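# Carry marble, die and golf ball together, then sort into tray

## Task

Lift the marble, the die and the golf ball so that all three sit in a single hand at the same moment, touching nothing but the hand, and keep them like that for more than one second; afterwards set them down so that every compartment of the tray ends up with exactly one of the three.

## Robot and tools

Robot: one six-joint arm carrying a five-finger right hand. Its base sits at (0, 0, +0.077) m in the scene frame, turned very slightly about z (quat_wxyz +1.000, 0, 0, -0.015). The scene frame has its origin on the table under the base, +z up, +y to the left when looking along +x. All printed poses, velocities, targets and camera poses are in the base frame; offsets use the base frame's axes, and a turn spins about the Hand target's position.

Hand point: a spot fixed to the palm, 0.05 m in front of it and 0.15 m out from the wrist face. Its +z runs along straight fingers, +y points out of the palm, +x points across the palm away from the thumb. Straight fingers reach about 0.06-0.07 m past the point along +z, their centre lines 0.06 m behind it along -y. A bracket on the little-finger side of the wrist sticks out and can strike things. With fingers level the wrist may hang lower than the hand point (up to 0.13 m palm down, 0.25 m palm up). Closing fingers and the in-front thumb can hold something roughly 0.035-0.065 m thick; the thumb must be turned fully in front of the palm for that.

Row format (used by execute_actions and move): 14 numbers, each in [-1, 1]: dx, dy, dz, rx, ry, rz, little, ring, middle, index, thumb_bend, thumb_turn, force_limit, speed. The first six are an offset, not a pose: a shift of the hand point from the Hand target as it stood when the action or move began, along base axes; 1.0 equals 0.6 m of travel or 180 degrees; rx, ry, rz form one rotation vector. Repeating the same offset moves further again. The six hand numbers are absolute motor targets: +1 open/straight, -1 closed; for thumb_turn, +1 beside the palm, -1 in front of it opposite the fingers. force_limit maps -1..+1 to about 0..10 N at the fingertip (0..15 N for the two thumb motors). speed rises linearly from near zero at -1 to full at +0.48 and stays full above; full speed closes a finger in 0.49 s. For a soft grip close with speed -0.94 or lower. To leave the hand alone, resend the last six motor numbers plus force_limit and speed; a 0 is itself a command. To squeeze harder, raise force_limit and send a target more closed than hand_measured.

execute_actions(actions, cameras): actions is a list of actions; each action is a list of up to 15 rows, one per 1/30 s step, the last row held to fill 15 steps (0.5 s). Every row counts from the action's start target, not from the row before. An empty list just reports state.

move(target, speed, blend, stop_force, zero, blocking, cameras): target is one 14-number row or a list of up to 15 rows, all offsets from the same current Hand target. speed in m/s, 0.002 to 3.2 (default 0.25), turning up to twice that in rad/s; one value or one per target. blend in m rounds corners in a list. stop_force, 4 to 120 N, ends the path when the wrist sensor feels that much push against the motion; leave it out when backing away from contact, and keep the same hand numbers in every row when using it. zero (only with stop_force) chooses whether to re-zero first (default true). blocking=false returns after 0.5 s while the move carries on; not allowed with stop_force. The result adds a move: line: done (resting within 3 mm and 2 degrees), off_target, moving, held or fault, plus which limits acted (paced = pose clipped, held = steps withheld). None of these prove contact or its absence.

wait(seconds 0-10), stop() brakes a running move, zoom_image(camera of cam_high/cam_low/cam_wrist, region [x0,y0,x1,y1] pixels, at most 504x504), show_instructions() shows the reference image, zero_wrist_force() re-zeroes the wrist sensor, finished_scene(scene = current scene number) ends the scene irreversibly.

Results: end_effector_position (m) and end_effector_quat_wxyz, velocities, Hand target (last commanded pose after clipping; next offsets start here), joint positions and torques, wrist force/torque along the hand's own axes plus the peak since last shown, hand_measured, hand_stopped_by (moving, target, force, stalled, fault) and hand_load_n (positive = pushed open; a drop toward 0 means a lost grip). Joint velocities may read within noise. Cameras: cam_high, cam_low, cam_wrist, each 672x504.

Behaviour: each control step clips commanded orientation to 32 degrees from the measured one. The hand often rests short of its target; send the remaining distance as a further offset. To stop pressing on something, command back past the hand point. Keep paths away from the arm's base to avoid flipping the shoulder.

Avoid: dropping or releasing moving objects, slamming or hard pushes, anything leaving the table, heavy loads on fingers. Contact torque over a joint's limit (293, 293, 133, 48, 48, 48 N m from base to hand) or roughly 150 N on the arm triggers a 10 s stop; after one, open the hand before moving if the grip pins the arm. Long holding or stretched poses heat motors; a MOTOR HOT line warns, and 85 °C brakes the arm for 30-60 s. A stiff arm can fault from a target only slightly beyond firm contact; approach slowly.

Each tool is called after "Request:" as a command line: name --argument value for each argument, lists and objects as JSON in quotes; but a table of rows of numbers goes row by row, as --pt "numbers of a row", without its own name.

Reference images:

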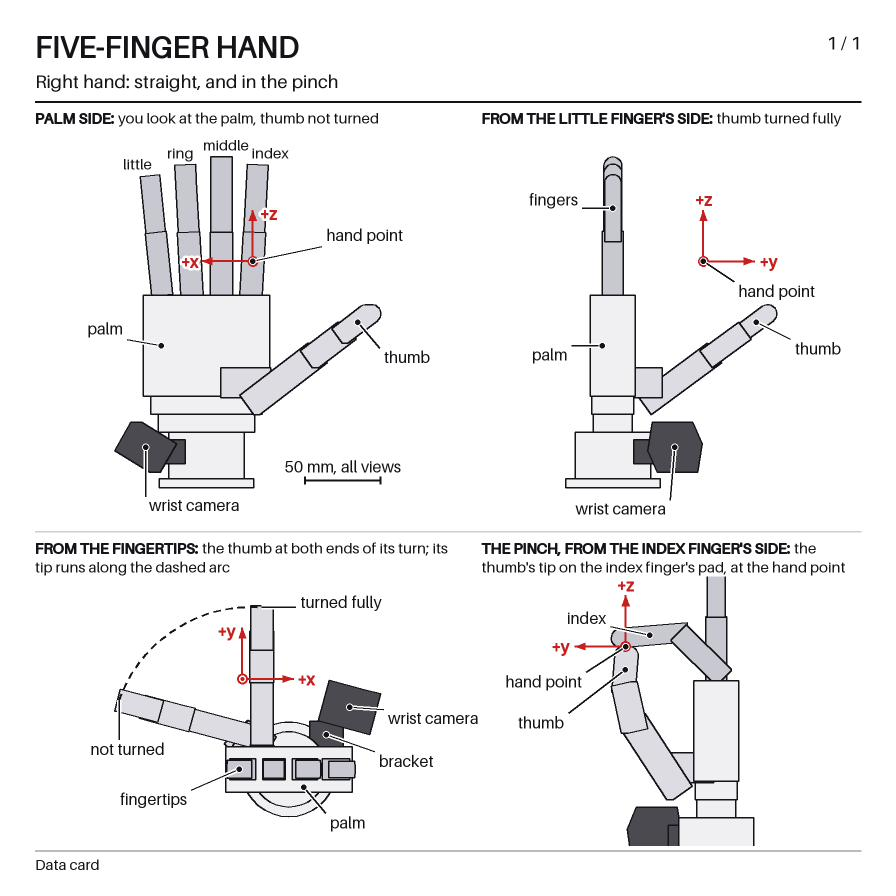

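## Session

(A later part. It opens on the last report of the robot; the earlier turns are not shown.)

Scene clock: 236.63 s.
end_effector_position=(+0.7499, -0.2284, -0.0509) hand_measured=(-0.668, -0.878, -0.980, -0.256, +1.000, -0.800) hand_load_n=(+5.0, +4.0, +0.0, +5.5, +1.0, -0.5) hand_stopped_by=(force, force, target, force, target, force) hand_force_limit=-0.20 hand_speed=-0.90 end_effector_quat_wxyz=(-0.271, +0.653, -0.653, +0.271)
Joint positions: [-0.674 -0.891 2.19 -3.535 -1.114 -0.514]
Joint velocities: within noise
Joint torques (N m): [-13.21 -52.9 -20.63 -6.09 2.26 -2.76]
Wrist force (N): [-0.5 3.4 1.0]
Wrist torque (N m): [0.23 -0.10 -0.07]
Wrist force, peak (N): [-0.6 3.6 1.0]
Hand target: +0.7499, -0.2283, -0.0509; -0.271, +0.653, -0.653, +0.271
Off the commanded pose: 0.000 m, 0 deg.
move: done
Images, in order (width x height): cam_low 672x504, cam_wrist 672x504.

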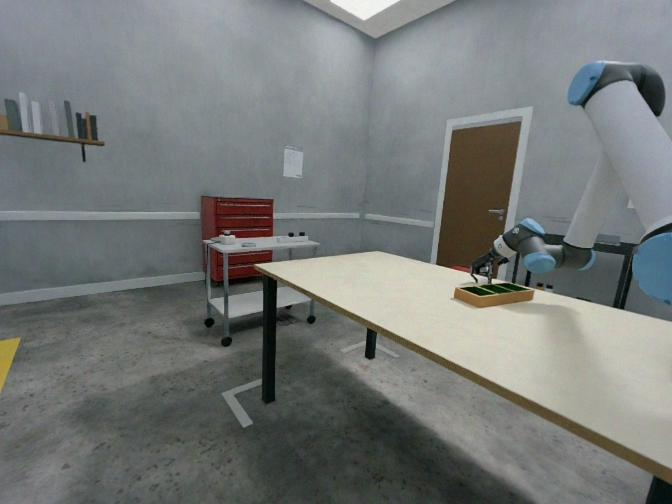

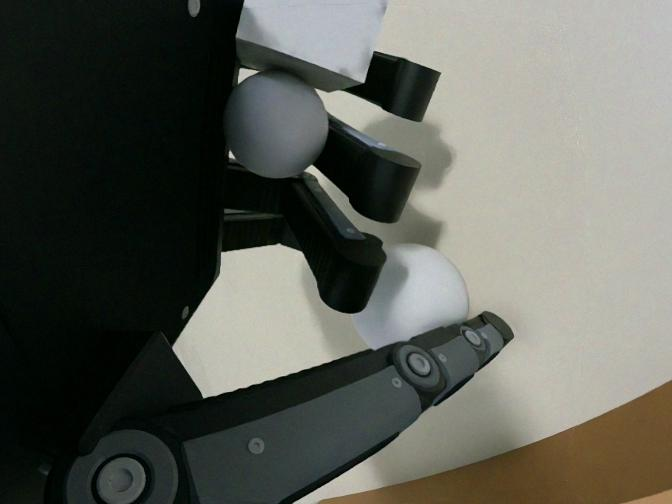

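Request:
move --target '[0,0,0,0,0,0,-0.99,-0.97,-0.98,-0.6,1,-0.9,0.3,-0.92]' --cameras '[]'

Request:
move --target '[0,0,0.02,0,0,0,-0.99,-0.97,-0.98,-0.6,1,-0.9,0.3,-0.92]' --speed 0.02 --cameras '["cam_wrist"]'

Request:
move --target '[0,0,0.35,0,0,0,-0.99,-0.97,-0.98,-0.6,1,-0.9,0.3,-0.92]' --speed 0.12

Scene clock: 238.30 s.
end_effector_position=(+0.7499, -0.2284, -0.0509) hand_measured=(-0.668, -0.878, -0.980, -0.262, +1.000, -0.800) hand_load_n=(+5.0, +4.0, +0.0, +7.0, +1.0, -1.0) hand_stopped_by=(force, force, target, force, target, force) hand_force_limit=0.30 hand_speed=-0.92 end_effector_quat_wxyz=(-0.271, +0.653, -0.653, +0.271)
Joint positions: [-0.674 -0.891 2.19 -3.535 -1.114 -0.514]
Joint velocities: within noise
Joint torques (N m): [-11.53 -54.51 -17.1 -5.32 2.02 -2.72]
Wrist force (N): [-0.2 3.4 1.4]
Wrist torque (N m): [0.19 -0.17 -0.06]
Wrist force, peak (N): [-0.5 3.8 1.3]
Hand target: +0.7499, -0.2283, -0.0509; -0.271, +0.653, -0.653, +0.271
Off the commanded pose: 0.000 m, 0 deg.
move: done
No camera images: "cameras" was empty.

Scene clock: 239.23 s.
end_effector_position=(+0.7499, -0.2283, -0.0391) hand_measured=(-0.668, -0.878, -0.980, -0.262, +1.000, -0.800) hand_load_n=(+5.0, +4.0, +0.0, +7.0, +1.5, -1.0) hand_stopped_by=(force, force, target, force, target, force) hand_force_limit=0.30 hand_speed=-0.92 end_effector_quat_wxyz=(-0.271, +0.653, -0.653, +0.271)
Joint positions: [-0.674 -0.914 2.193 -3.515 -1.114 -0.514]
Joint velocities: within noise
Joint torques (N m): [-11.43 -83.29 -7.37 -1.39 2.09 -1.43]
Wrist force (N): [-0.4 3.5 1.1]
Wrist torque (N m): [0.23 -0.12 -0.07]
Wrist force, peak (N): [-0.5 3.5 1.3]
Hand target: +0.7499, -0.2283, -0.0389; -0.271, +0.653, -0.653, +0.271
Off the commanded pose: 0.000 m, 0 deg.
move: done
Images, in order (width x height): cam_wrist 672x504.

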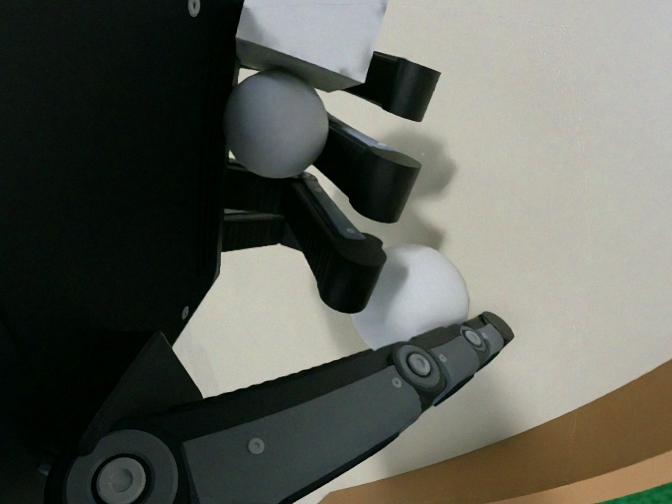

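Scene clock: 241.53 s.
end_effector_position=(+0.7499, -0.2283, +0.1709) hand_measured=(-0.668, -0.878, -0.980, -0.262, +1.000, -0.800) hand_load_n=(+5.0, +4.0, +0.0, +7.0, +1.0, -0.5) hand_stopped_by=(force, force, target, force, target, force) hand_force_limit=0.30 hand_speed=-0.92 end_effector_quat_wxyz=(-0.271, +0.653, -0.653, +0.271)
Joint positions: [-0.674 -1.283 2.162 -3.114 -1.114 -0.514]
Joint velocities: within noise
Joint torques (N m): [-12.27 -70.88 -42.52 -2.01 1.93 -2.66]
Wrist force (N): [-0.7 3.5 1.4]
Wrist torque (N m): [0.21 -0.10 -0.09]
Wrist force, peak (N): [-0.6 4.0 1.8]
Hand target: +0.7499, -0.2283, +0.1711; -0.271, +0.653, -0.653, +0.271
Off the commanded pose: 0.000 m, 0 deg.
move: done

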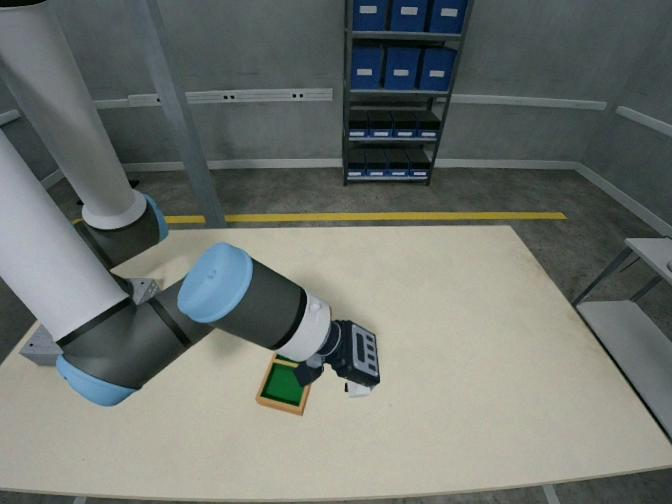

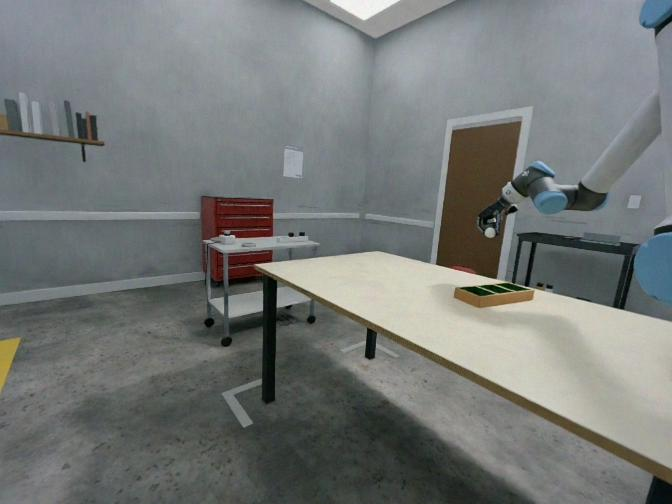

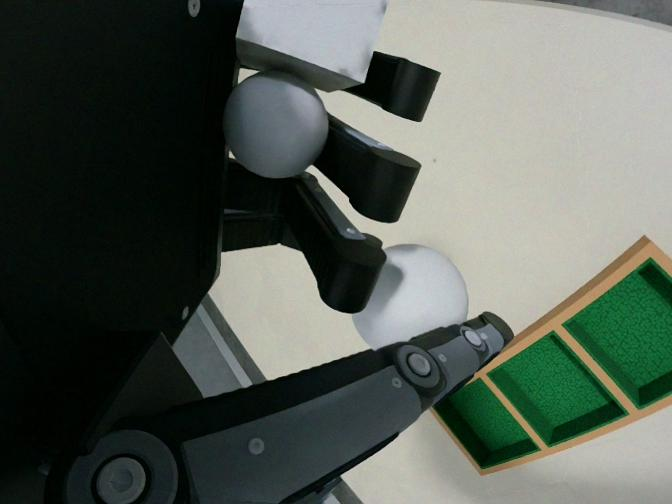

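Request:
move --target '[-0.182,0.0755,-0.11,0,0,0,-0.99,-0.97,-0.98,-0.6,1,-0.9,0.3,-0.92]' --speed 0.15 --cameras '["cam_wrist"]'

Scene clock: 245.87 s.
end_effector_position=(+0.6408, -0.1831, +0.1051) hand_measured=(-0.668, -0.878, -0.980, -0.262, +1.000, -0.800) hand_load_n=(+5.0, +4.0, +0.0, +7.0, +1.0, -0.5) hand_stopped_by=(force, force, target, force, target, force) hand_force_limit=0.30 hand_speed=-0.92 end_effector_quat_wxyz=(-0.271, +0.653, -0.653, +0.271)
Joint positions: [-0.738 -1.318 2.417 -3.308 -1.075 -0.571]
Joint velocities: within noise
Joint torques (N m): [-14.23 -61.86 -14.49 -7.06 2.12 -2.6]
Wrist force (N): [-0.8 3.7 1.1]
Wrist torque (N m): [0.26 -0.06 -0.07]
Wrist force, peak (N): [-1.1 4.5 1.0]
Hand target: +0.6407, -0.1830, +0.1051; -0.271, +0.653, -0.653, +0.271
Off the commanded pose: 0.000 m, 0 deg.
move: done
Images, in order (width x height): cam_wrist 672x504.

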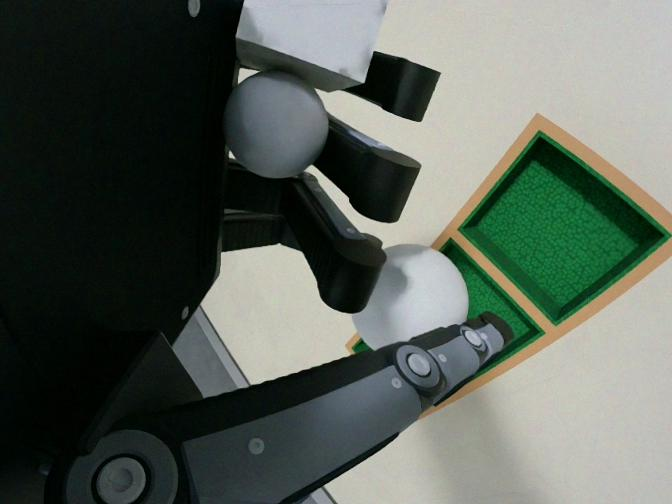

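Request:
move --target '[-0.0215,-0.0135,-0.225,0,0,0,-0.99,-0.97,-0.98,-0.6,1,-0.9,0.3,-0.92]' --speed 0.12 --cameras '["cam_wrist","cam_low"]'

Request:
zoom_image --camera "cam_low" --region '[430, 200, 570, 320]'

Scene clock: 249.67 s.
end_effector_position=(+0.6278, -0.1911, -0.0298) hand_measured=(-0.668, -0.878, -0.980, -0.262, +1.000, -0.800) hand_load_n=(+5.0, +4.0, +0.5, +7.0, +1.5, -1.0) hand_stopped_by=(force, force, target, force, target, force) hand_force_limit=0.30 hand_speed=-0.92 end_effector_quat_wxyz=(-0.271, +0.653, -0.653, +0.271)
Joint positions: [-0.767 -1.005 2.445 -3.636 -1.058 -0.598]
Joint velocities: within noise
Joint torques (N m): [-13.42 -42.27 -19.71 -6.53 2.5 -1.78]
Wrist force (N): [-1.0 4.0 1.3]
Wrist torque (N m): [0.29 -0.01 -0.08]
Wrist force, peak (N): [-0.7 4.8 2.0]
Hand target: +0.6278, -0.1911, -0.0299; -0.271, +0.653, -0.653, +0.271
Off the commanded pose: 0.000 m, 0 deg.
move: done
Images, in order (width x height): cam_low 672x504, cam_wrist 672x504.

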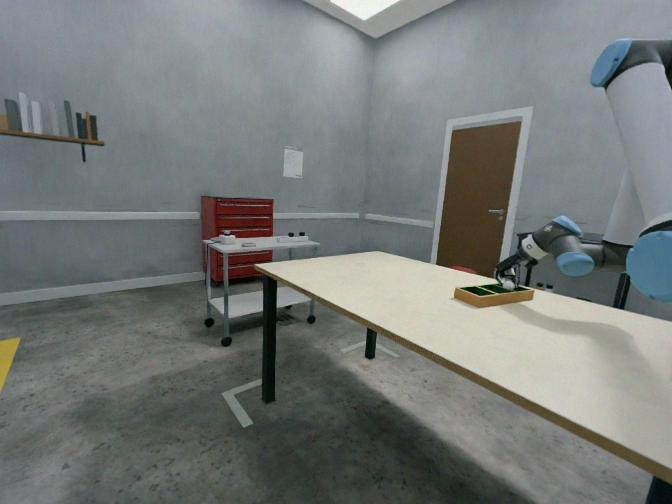

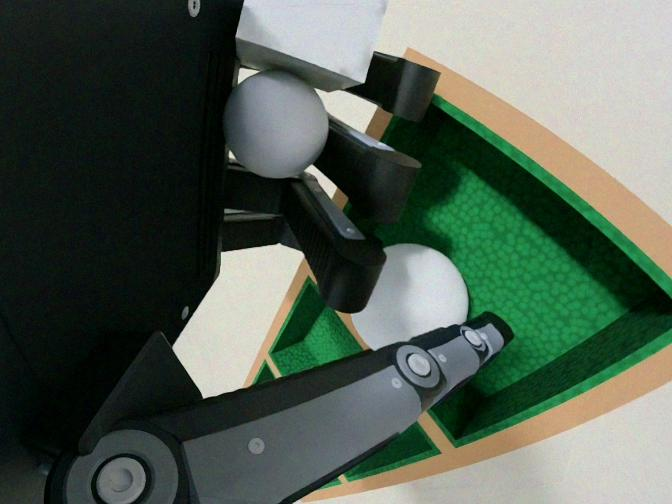

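Scaled by 3.600.

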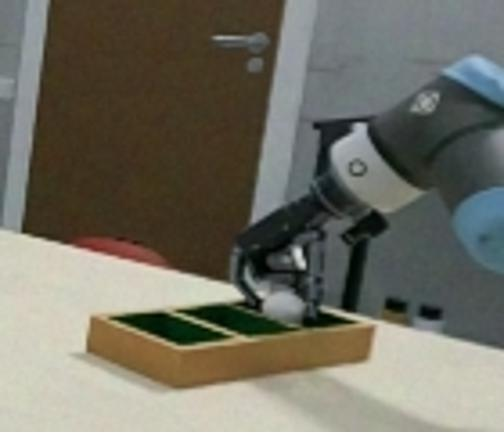

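Request:
move --target '[-0.022,-0.005,-0.003,0,0,0,-0.99,-0.97,-0.98,-0.6,1,-0.9,0.3,-0.92]' --speed 0.05 --cameras '[]'

Request:
move --target '[0,0,0,0,0,0,-0.99,-0.97,-0.98,0.0,1,-0.9,0.3,-0.85]' --cameras '["cam_wrist"]'

Scene clock: 252.50 s.
end_effector_position=(+0.6147, -0.1941, -0.0317) hand_measured=(-0.668, -0.878, -0.980, -0.262, +1.000, -0.800) hand_load_n=(+4.5, +4.5, +0.0, +7.0, +1.5, -1.0) hand_stopped_by=(force, force, target, force, target, force) hand_force_limit=0.30 hand_speed=-0.92 end_effector_quat_wxyz=(-0.271, +0.653, -0.653, +0.271)
Joint positions: [-0.79 -1.007 2.466 -3.645 -1.044 -0.62]
Joint velocities: within noise
Joint torques (N m): [-13.15 -70.68 0.53 -6.83 2.88 -2.54]
Wrist force (N): [-0.6 3.7 1.2]
Wrist torque (N m): [0.25 -0.05 -0.06]
Wrist force, peak (N): [-0.7 4.2 1.1]
Hand target: +0.6146, -0.1941, -0.0317; -0.271, +0.653, -0.653, +0.271
Off the commanded pose: 0.000 m, 0 deg.
move: done
No camera images: "cameras" was empty.

Scene clock: 253.40 s.
end_effector_position=(+0.6146, -0.1941, -0.0317) hand_measured=(-0.668, -0.878, -0.980, +0.000, +1.000, -0.800) hand_load_n=(+4.5, +4.0, +0.0, -0.5, +0.0, +0.0) hand_stopped_by=(force, force, target, target, target, force) hand_force_limit=0.30 hand_speed=-0.85 end_effector_quat_wxyz=(-0.271, +0.653, -0.653, +0.271)
Joint positions: [-0.79 -1.007 2.466 -3.645 -1.044 -0.62]
Joint velocities: within noise
Joint torques (N m): [-14.24 -70.62 -1.01 -6.13 2.41 -2.53]
Wrist force (N): [-0.8 3.3 0.1]
Wrist torque (N m): [0.26 -0.04 -0.07]
Wrist force, peak (N): [-0.6 3.7 1.4]
Hand target: +0.6146, -0.1941, -0.0317; -0.271, +0.653, -0.653, +0.271
Off the commanded pose: 0.000 m, 0 deg.
move: done
Images, in order (width x height): cam_wrist 672x504.

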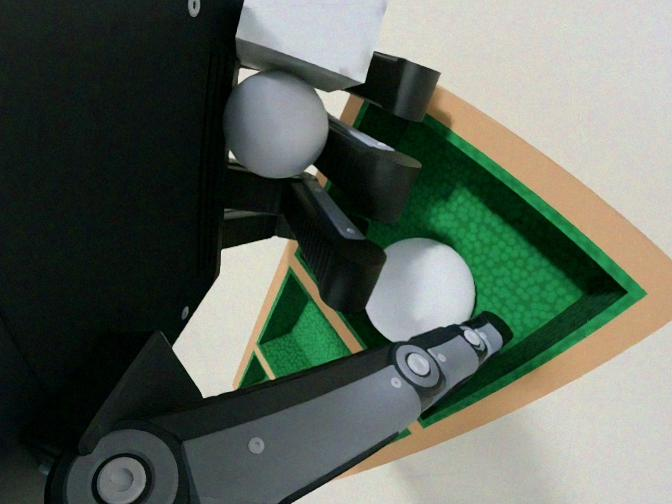

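Request:
move --pt "0 0 0.12 0 0 0 -0.99 -0.97 -0.98 0.0 1 -0.9 0.3 -0.85" --pt "0.034 0.24 0.2 0 0 0 -0.99 -0.97 -0.98 0.0 1 -0.9 0.3 -0.85" --speed '[0.1,0.15]' --blend 0.02

Request:
zoom_image --camera "cam_high" --region '[220, 280, 360, 430]'

Scene clock: 256.97 s.
end_effector_position=(+0.6350, -0.0503, +0.0882) hand_measured=(-0.668, -0.878, -0.980, +0.000, +1.000, -0.800) hand_load_n=(+5.0, +4.0, +0.0, +0.0, +0.0, +0.0) hand_stopped_by=(force, force, target, target, target, force) hand_force_limit=0.30 hand_speed=-0.85 end_effector_quat_wxyz=(-0.271, +0.653, -0.653, +0.271)
Joint positions: [-0.524 -1.305 2.496 -3.477 -1.209 -0.388]
Joint velocities: within noise
Joint torques (N m): [11.22 -57.52 -30.12 -1.67 -1.52 4.1]
Wrist force (N): [-0.3 3.3 0.4]
Wrist torque (N m): [0.24 -0.09 -0.01]
Wrist force, peak (N): [-1.0 4.1 1.3]
Hand target: +0.6350, -0.0501, +0.0883; -0.271, +0.653, -0.653, +0.271
Off the commanded pose: 0.000 m, 0 deg.
move: done

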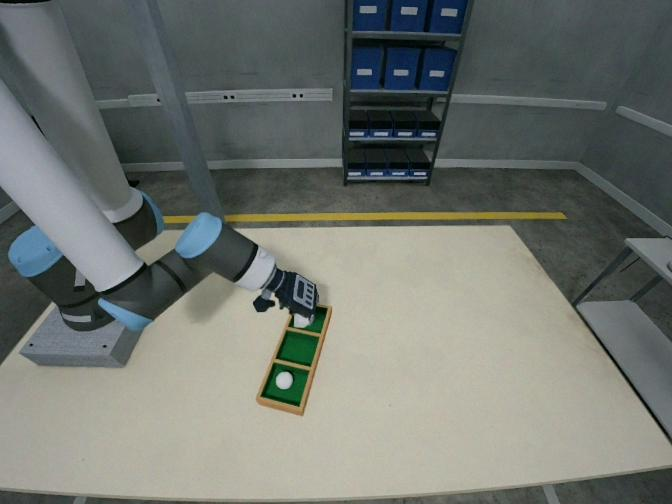

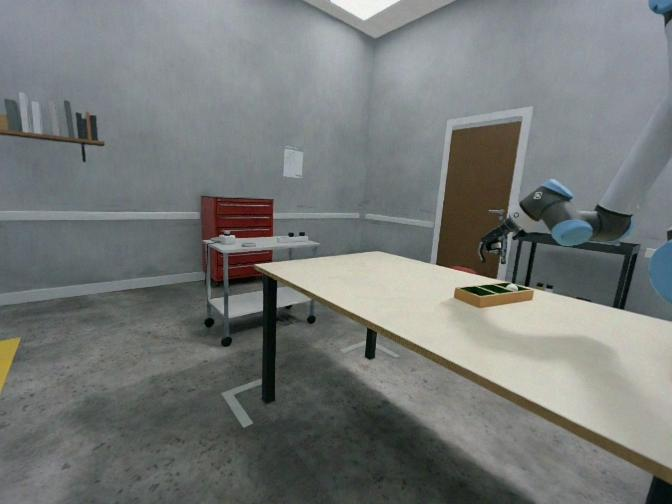

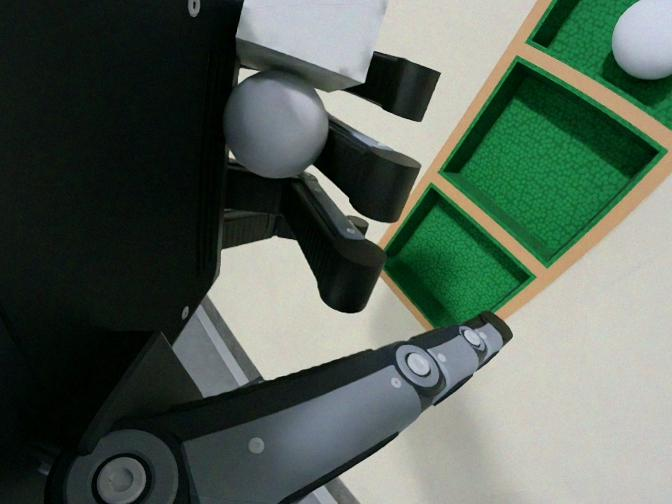

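Scaled by 3.360.

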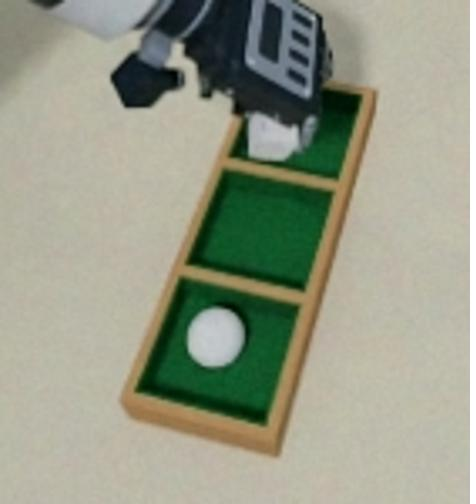

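Request:
move --target '[-0.002,-0.025,-0.11,0,0,0,-0.99,-0.97,-0.98,1,1,-0.9,0.3,-0.4]' --speed 0.15 --cameras '[]'

Request:
move --target '[0,0,-0.083,0,0,0,-0.99,-0.97,-0.98,1,1,-0.9,0.3,-0.4]' --speed 0.08 --cameras '["cam_wrist"]'

Scene clock: 260.60 s.
end_effector_position=(+0.6338, -0.0651, +0.0223) hand_measured=(-0.668, -0.878, -0.980, +1.000, +1.000, -0.800) hand_load_n=(+4.5, +4.0, +0.0, +0.0, +0.0, +0.0) hand_stopped_by=(force, force, target, target, target, force) hand_force_limit=0.30 hand_speed=-0.40 end_effector_quat_wxyz=(-0.271, +0.653, -0.653, +0.271)
Joint positions: [-0.553 -1.134 2.503 -3.647 -1.191 -0.411]
Joint velocities: within noise
Joint torques (N m): [-13.63 -31.66 -23 -6.64 2.29 -2.94]
Wrist force (N): [-0.7 3.0 0.4]
Wrist torque (N m): [0.18 -0.02 -0.06]
Wrist force, peak (N): [-0.4 3.6 1.2]
Hand target: +0.6338, -0.0651, +0.0223; -0.271, +0.653, -0.653, +0.271
Off the commanded pose: 0.000 m, 0 deg.
move: done
No camera images: "cameras" was empty.

Scene clock: 261.73 s.
end_effector_position=(+0.6338, -0.0652, -0.0274) hand_measured=(-0.668, -0.878, -0.980, +1.000, +1.000, -0.800) hand_load_n=(+4.5, +4.0, +0.0, +0.0, +0.0, +0.0) hand_stopped_by=(force, force, target, target, target, force) hand_force_limit=0.30 hand_speed=-0.40 end_effector_quat_wxyz=(-0.271, +0.653, -0.653, +0.271)
Joint positions: [-0.553 -0.999 2.496 -3.774 -1.19 -0.411]
Joint velocities: within noise
Joint torques (N m): [9.65 -30.85 -13.18 -5.57 1.23 3.47]
Wrist force (N): [-0.1 -4.2 -3.9]
Wrist torque (N m): [-0.26 -0.07 -0.07]
Wrist force, peak (N): [-0.4 -7.8 -9.8]
Hand target: +0.6338, -0.0651, -0.0275; -0.271, +0.653, -0.653, +0.271
Off the commanded pose: 0.000 m, 0 deg.
move: done
Images, in order (width x height): cam_wrist 672x504.

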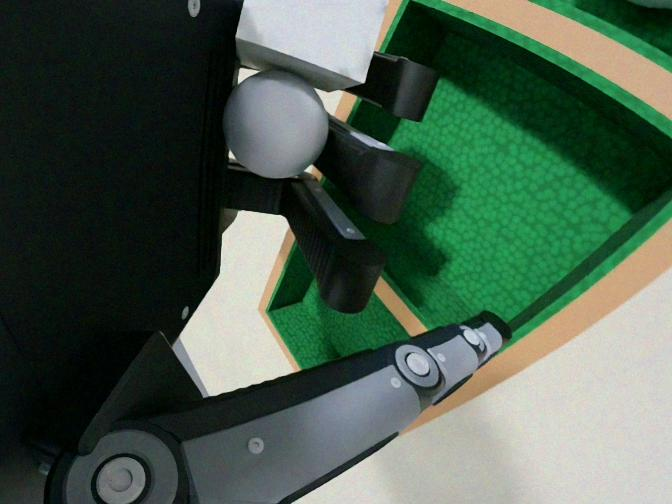

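Request:
move --target '[0,0,0.008,0,0,0,-0.99,-0.97,-0.98,1,1,-0.9,0.3,-0.4]' --speed 0.05 --cameras '[]'

Request:
move --target '[0,0,0,0,0,0,-0.99,-0.1,-0.1,1,1,-0.9,0.3,-0.75]' --cameras '["cam_wrist"]'

Scene clock: 263.70 s.
end_effector_position=(+0.6338, -0.0651, -0.0228) hand_measured=(-0.668, -0.878, -0.980, +1.000, +1.000, -0.800) hand_load_n=(+5.0, +4.0, +0.0, -0.5, +0.0, +0.0) hand_stopped_by=(force, force, target, target, target, force) hand_force_limit=0.30 hand_speed=-0.40 end_effector_quat_wxyz=(-0.271, +0.653, -0.653, +0.271)
Joint positions: [-0.553 -1.012 2.497 -3.763 -1.191 -0.411]
Joint velocities: within noise
Joint torques (N m): [13.6 -68.05 1.05 -1.94 -0.67 3.23]
Wrist force (N): [-0.8 3.2 0.3]
Wrist torque (N m): [0.24 -0.03 -0.05]
Wrist force, peak (N): [0.1 -5.1 -4.2]
Hand target: +0.6338, -0.0651, -0.0227; -0.271, +0.653, -0.653, +0.271
Off the commanded pose: 0.000 m, 0 deg.
move: done
No camera images: "cameras" was empty.

Scene clock: 265.23 s.
end_effector_position=(+0.6338, -0.0651, -0.0227) hand_measured=(-0.668, -0.100, -0.100, +1.000, +1.000, -0.800) hand_load_n=(+4.5, +0.0, +0.0, +0.0, +0.0, +0.0) hand_stopped_by=(force, target, target, target, target, force) hand_force_limit=0.30 hand_speed=-0.75 end_effector_quat_wxyz=(-0.271, +0.653, -0.653, +0.271)
Joint positions: [-0.553 -1.012 2.497 -3.762 -1.191 -0.411]
Joint velocities: within noise
Joint torques (N m): [13.34 -67.86 -1.71 -2.06 -0.72 1.17]
Wrist force (N): [-0.7 2.9 0.6]
Wrist torque (N m): [0.18 -0.05 -0.07]
Wrist force, peak (N): [-0.8 3.3 0.4]
Hand target: +0.6338, -0.0651, -0.0227; -0.271, +0.653, -0.653, +0.271
Off the commanded pose: 0.000 m, 0 deg.
move: done
Images, in order (width x height): cam_wrist 672x504.

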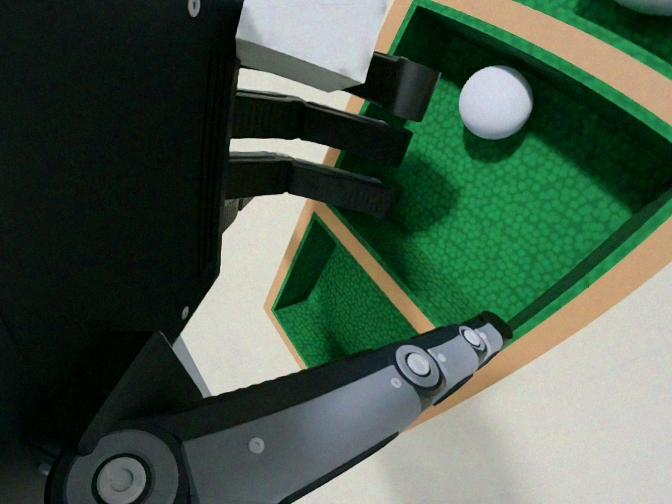

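Request:
move --pt "0 0 0.13 0 0 0 -0.99 -0.1 -0.1 1 1 -0.9 0.3 -0.75" --pt "0.032 0.218 0.13 0 0 0 -0.99 -0.1 -0.1 1 1 -0.9 0.3 -0.75" --speed '[0.1,0.15]' --blend 0.02 --cameras '["cam_wrist","cam_high"]'

Scene clock: 268.33 s.
end_effector_position=(+0.6530, +0.0655, +0.0553) hand_measured=(-0.668, -0.100, -0.100, +1.000, +1.000, -0.800) hand_load_n=(+5.0, +0.0, +0.0, +0.0, +0.0, +0.0) hand_stopped_by=(force, target, target, target, target, force) hand_force_limit=0.30 hand_speed=-0.75 end_effector_quat_wxyz=(-0.271, +0.653, -0.653, +0.271)
Joint positions: [-0.281 -1.195 2.472 -3.615 -1.373 -0.202]
Joint velocities: within noise
Joint torques (N m): [17.48 -30.07 -27.83 -6 -1.43 3.59]
Wrist force (N): [-1.1 3.2 0.5]
Wrist torque (N m): [0.21 0.03 -0.09]
Wrist force, peak (N): [-0.6 3.4 0.9]
Hand target: +0.6530, +0.0657, +0.0553; -0.271, +0.653, -0.653, +0.271
Off the commanded pose: 0.000 m, 0 deg.
move: done
Images, in order (width x height): cam_high 672x504, cam_wrist 672x504.

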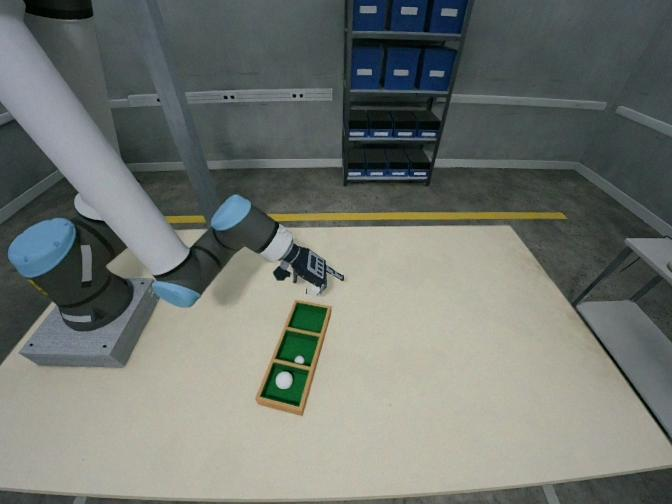

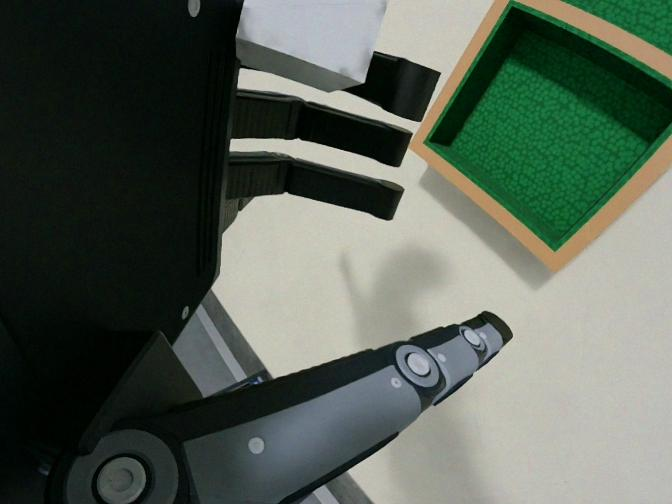

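Request:
move --target '[-0.003,-0.008,-0.132,0,0,0,-0.99,-0.1,-0.1,1,1,-0.9,0.3,-0.75]' --speed 0.1 --cameras '["cam_wrist"]'

Request:
move --target '[0,0,0,0,0,0,-0.1,-0.1,-0.1,1,1,-0.9,0.3,-0.8]' --cameras '["cam_wrist"]'

Request:
move --target '[0,0.03,0.25,0,0,0,-0.1,-0.1,-0.1,1,1,-0.9,0.3,-0.8]' --speed 0.12 --cameras '["cam_high"]'

Request:
zoom_image --camera "cam_high" --region '[220, 280, 360, 430]'

Scene clock: 272.00 s.
end_effector_position=(+0.6512, +0.0608, -0.0238) hand_measured=(-0.668, -0.100, -0.250, +1.000, +1.000, -0.800) hand_load_n=(+5.0, +0.0, -29.0, +0.0, +0.0, +0.0) hand_stopped_by=(force, target, target, target, target, force) hand_force_limit=0.30 hand_speed=-0.75 end_effector_quat_wxyz=(-0.271, +0.653, -0.653, +0.271)
Joint positions: [-0.292 -0.992 2.47 -3.814 -1.366 -0.21]
Joint velocities: within noise
Joint torques (N m): [-12.75 5.62 10.46 8.09 -1.02 -3.55]
Wrist force (N): [-1.2 -53.2 -35.1]
Wrist torque (N m): [-0.50 0.58 -1.10]
Wrist force, peak (N): [-2.9 -56.9 -38.7]
Hand target: +0.6512, +0.0609, -0.0239; -0.271, +0.653, -0.653, +0.271
Off the commanded pose: 0.000 m, 0 deg.
move: done
Images, in order (width x height): cam_wrist 672x504.

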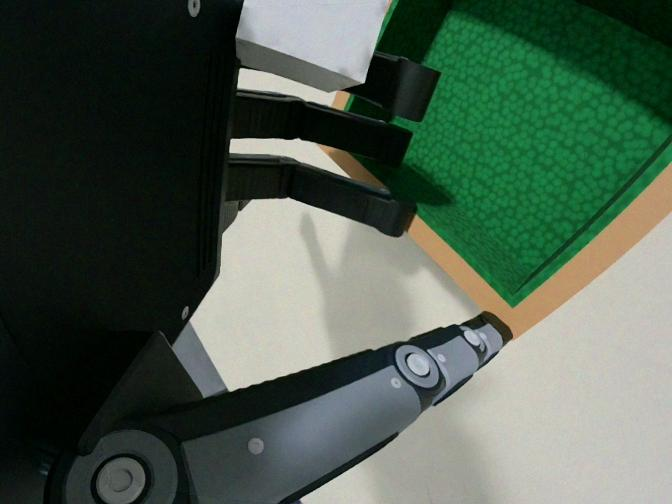

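Scene clock: 273.30 s.
end_effector_position=(+0.6512, +0.0608, -0.0239) hand_measured=(-0.100, -0.100, -0.250, +1.000, +1.000, -0.800) hand_load_n=(+0.0, +0.0, -28.5, +0.0, +0.5, +0.0) hand_stopped_by=(target, target, target, target, target, force) hand_force_limit=0.30 hand_speed=-0.80 end_effector_quat_wxyz=(-0.271, +0.653, -0.653, +0.271)
Joint positions: [-0.292 -0.992 2.47 -3.814 -1.366 -0.21]
Joint velocities: within noise
Joint torques (N m): [-13.43 4.49 21.25 9.68 -2.12 -3.69]
Wrist force (N): [-1.0 -54.8 -36.4]
Wrist torque (N m): [-0.56 0.56 -1.11]
Wrist force, peak (N): [-1.3 -55.2 -36.6]
Hand target: +0.6512, +0.0609, -0.0239; -0.271, +0.653, -0.653, +0.271
Off the commanded pose: 0.000 m, 0 deg.
move: done
Images, in order (width x height): cam_wrist 672x504.

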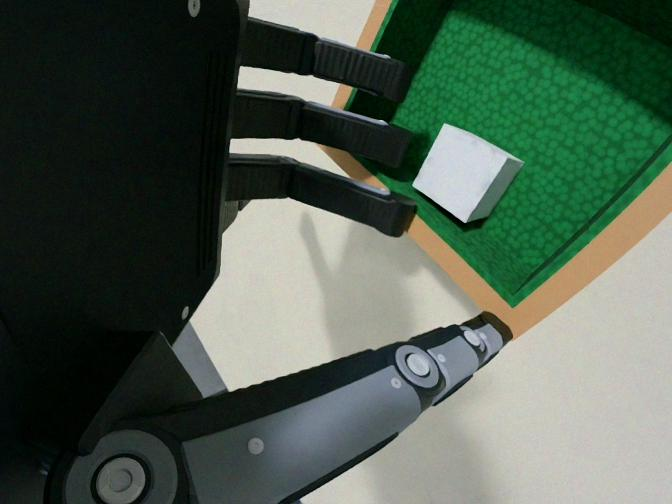

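Scene clock: 275.17 s.
end_effector_position=(+0.6512, +0.0788, +0.1260) hand_measured=(-0.100, -0.100, -0.246, +1.000, +1.000, -0.800) hand_load_n=(+0.0, +0.0, +0.0, +0.0, +0.0, +0.0) hand_stopped_by=(target, target, target, target, target, force) hand_force_limit=0.30 hand_speed=-0.80 end_effector_quat_wxyz=(-0.271, +0.653, -0.653, +0.271)
Joint positions: [-0.256 -1.365 2.454 -3.43 -1.391 -0.183]
Joint velocities: within noise
Joint torques (N m): [14.49 -59.15 -34.37 -1.35 -1.84 3.42]
Wrist force (N): [-0.8 3.2 0.7]
Wrist torque (N m): [0.22 -0.01 -0.09]
Wrist force, peak (N): [-1.2 -54.7 -36.5]
Hand target: +0.6512, +0.0789, +0.1261; -0.271, +0.653, -0.653, +0.271
Off the commanded pose: 0.000 m, 0 deg.
move: done
Images, in order (width x height): cam_high 672x504.

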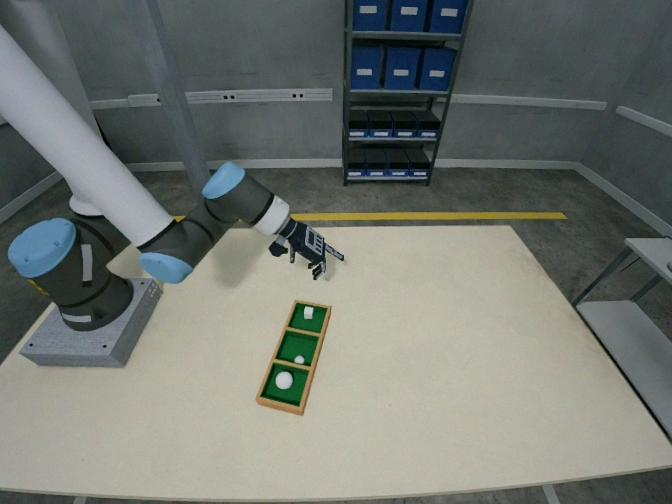

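Scaled by 3.360.

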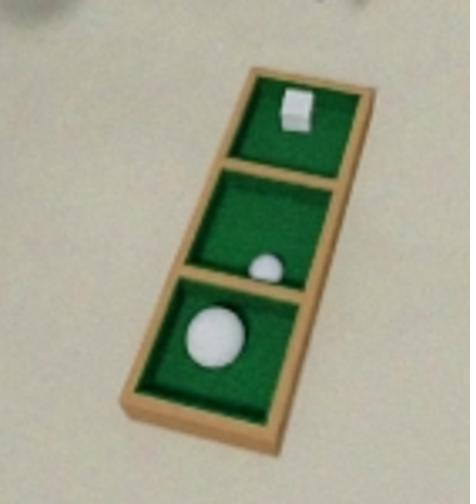

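Request:
finished_scene --scene 2

The scene is finished: the task was done.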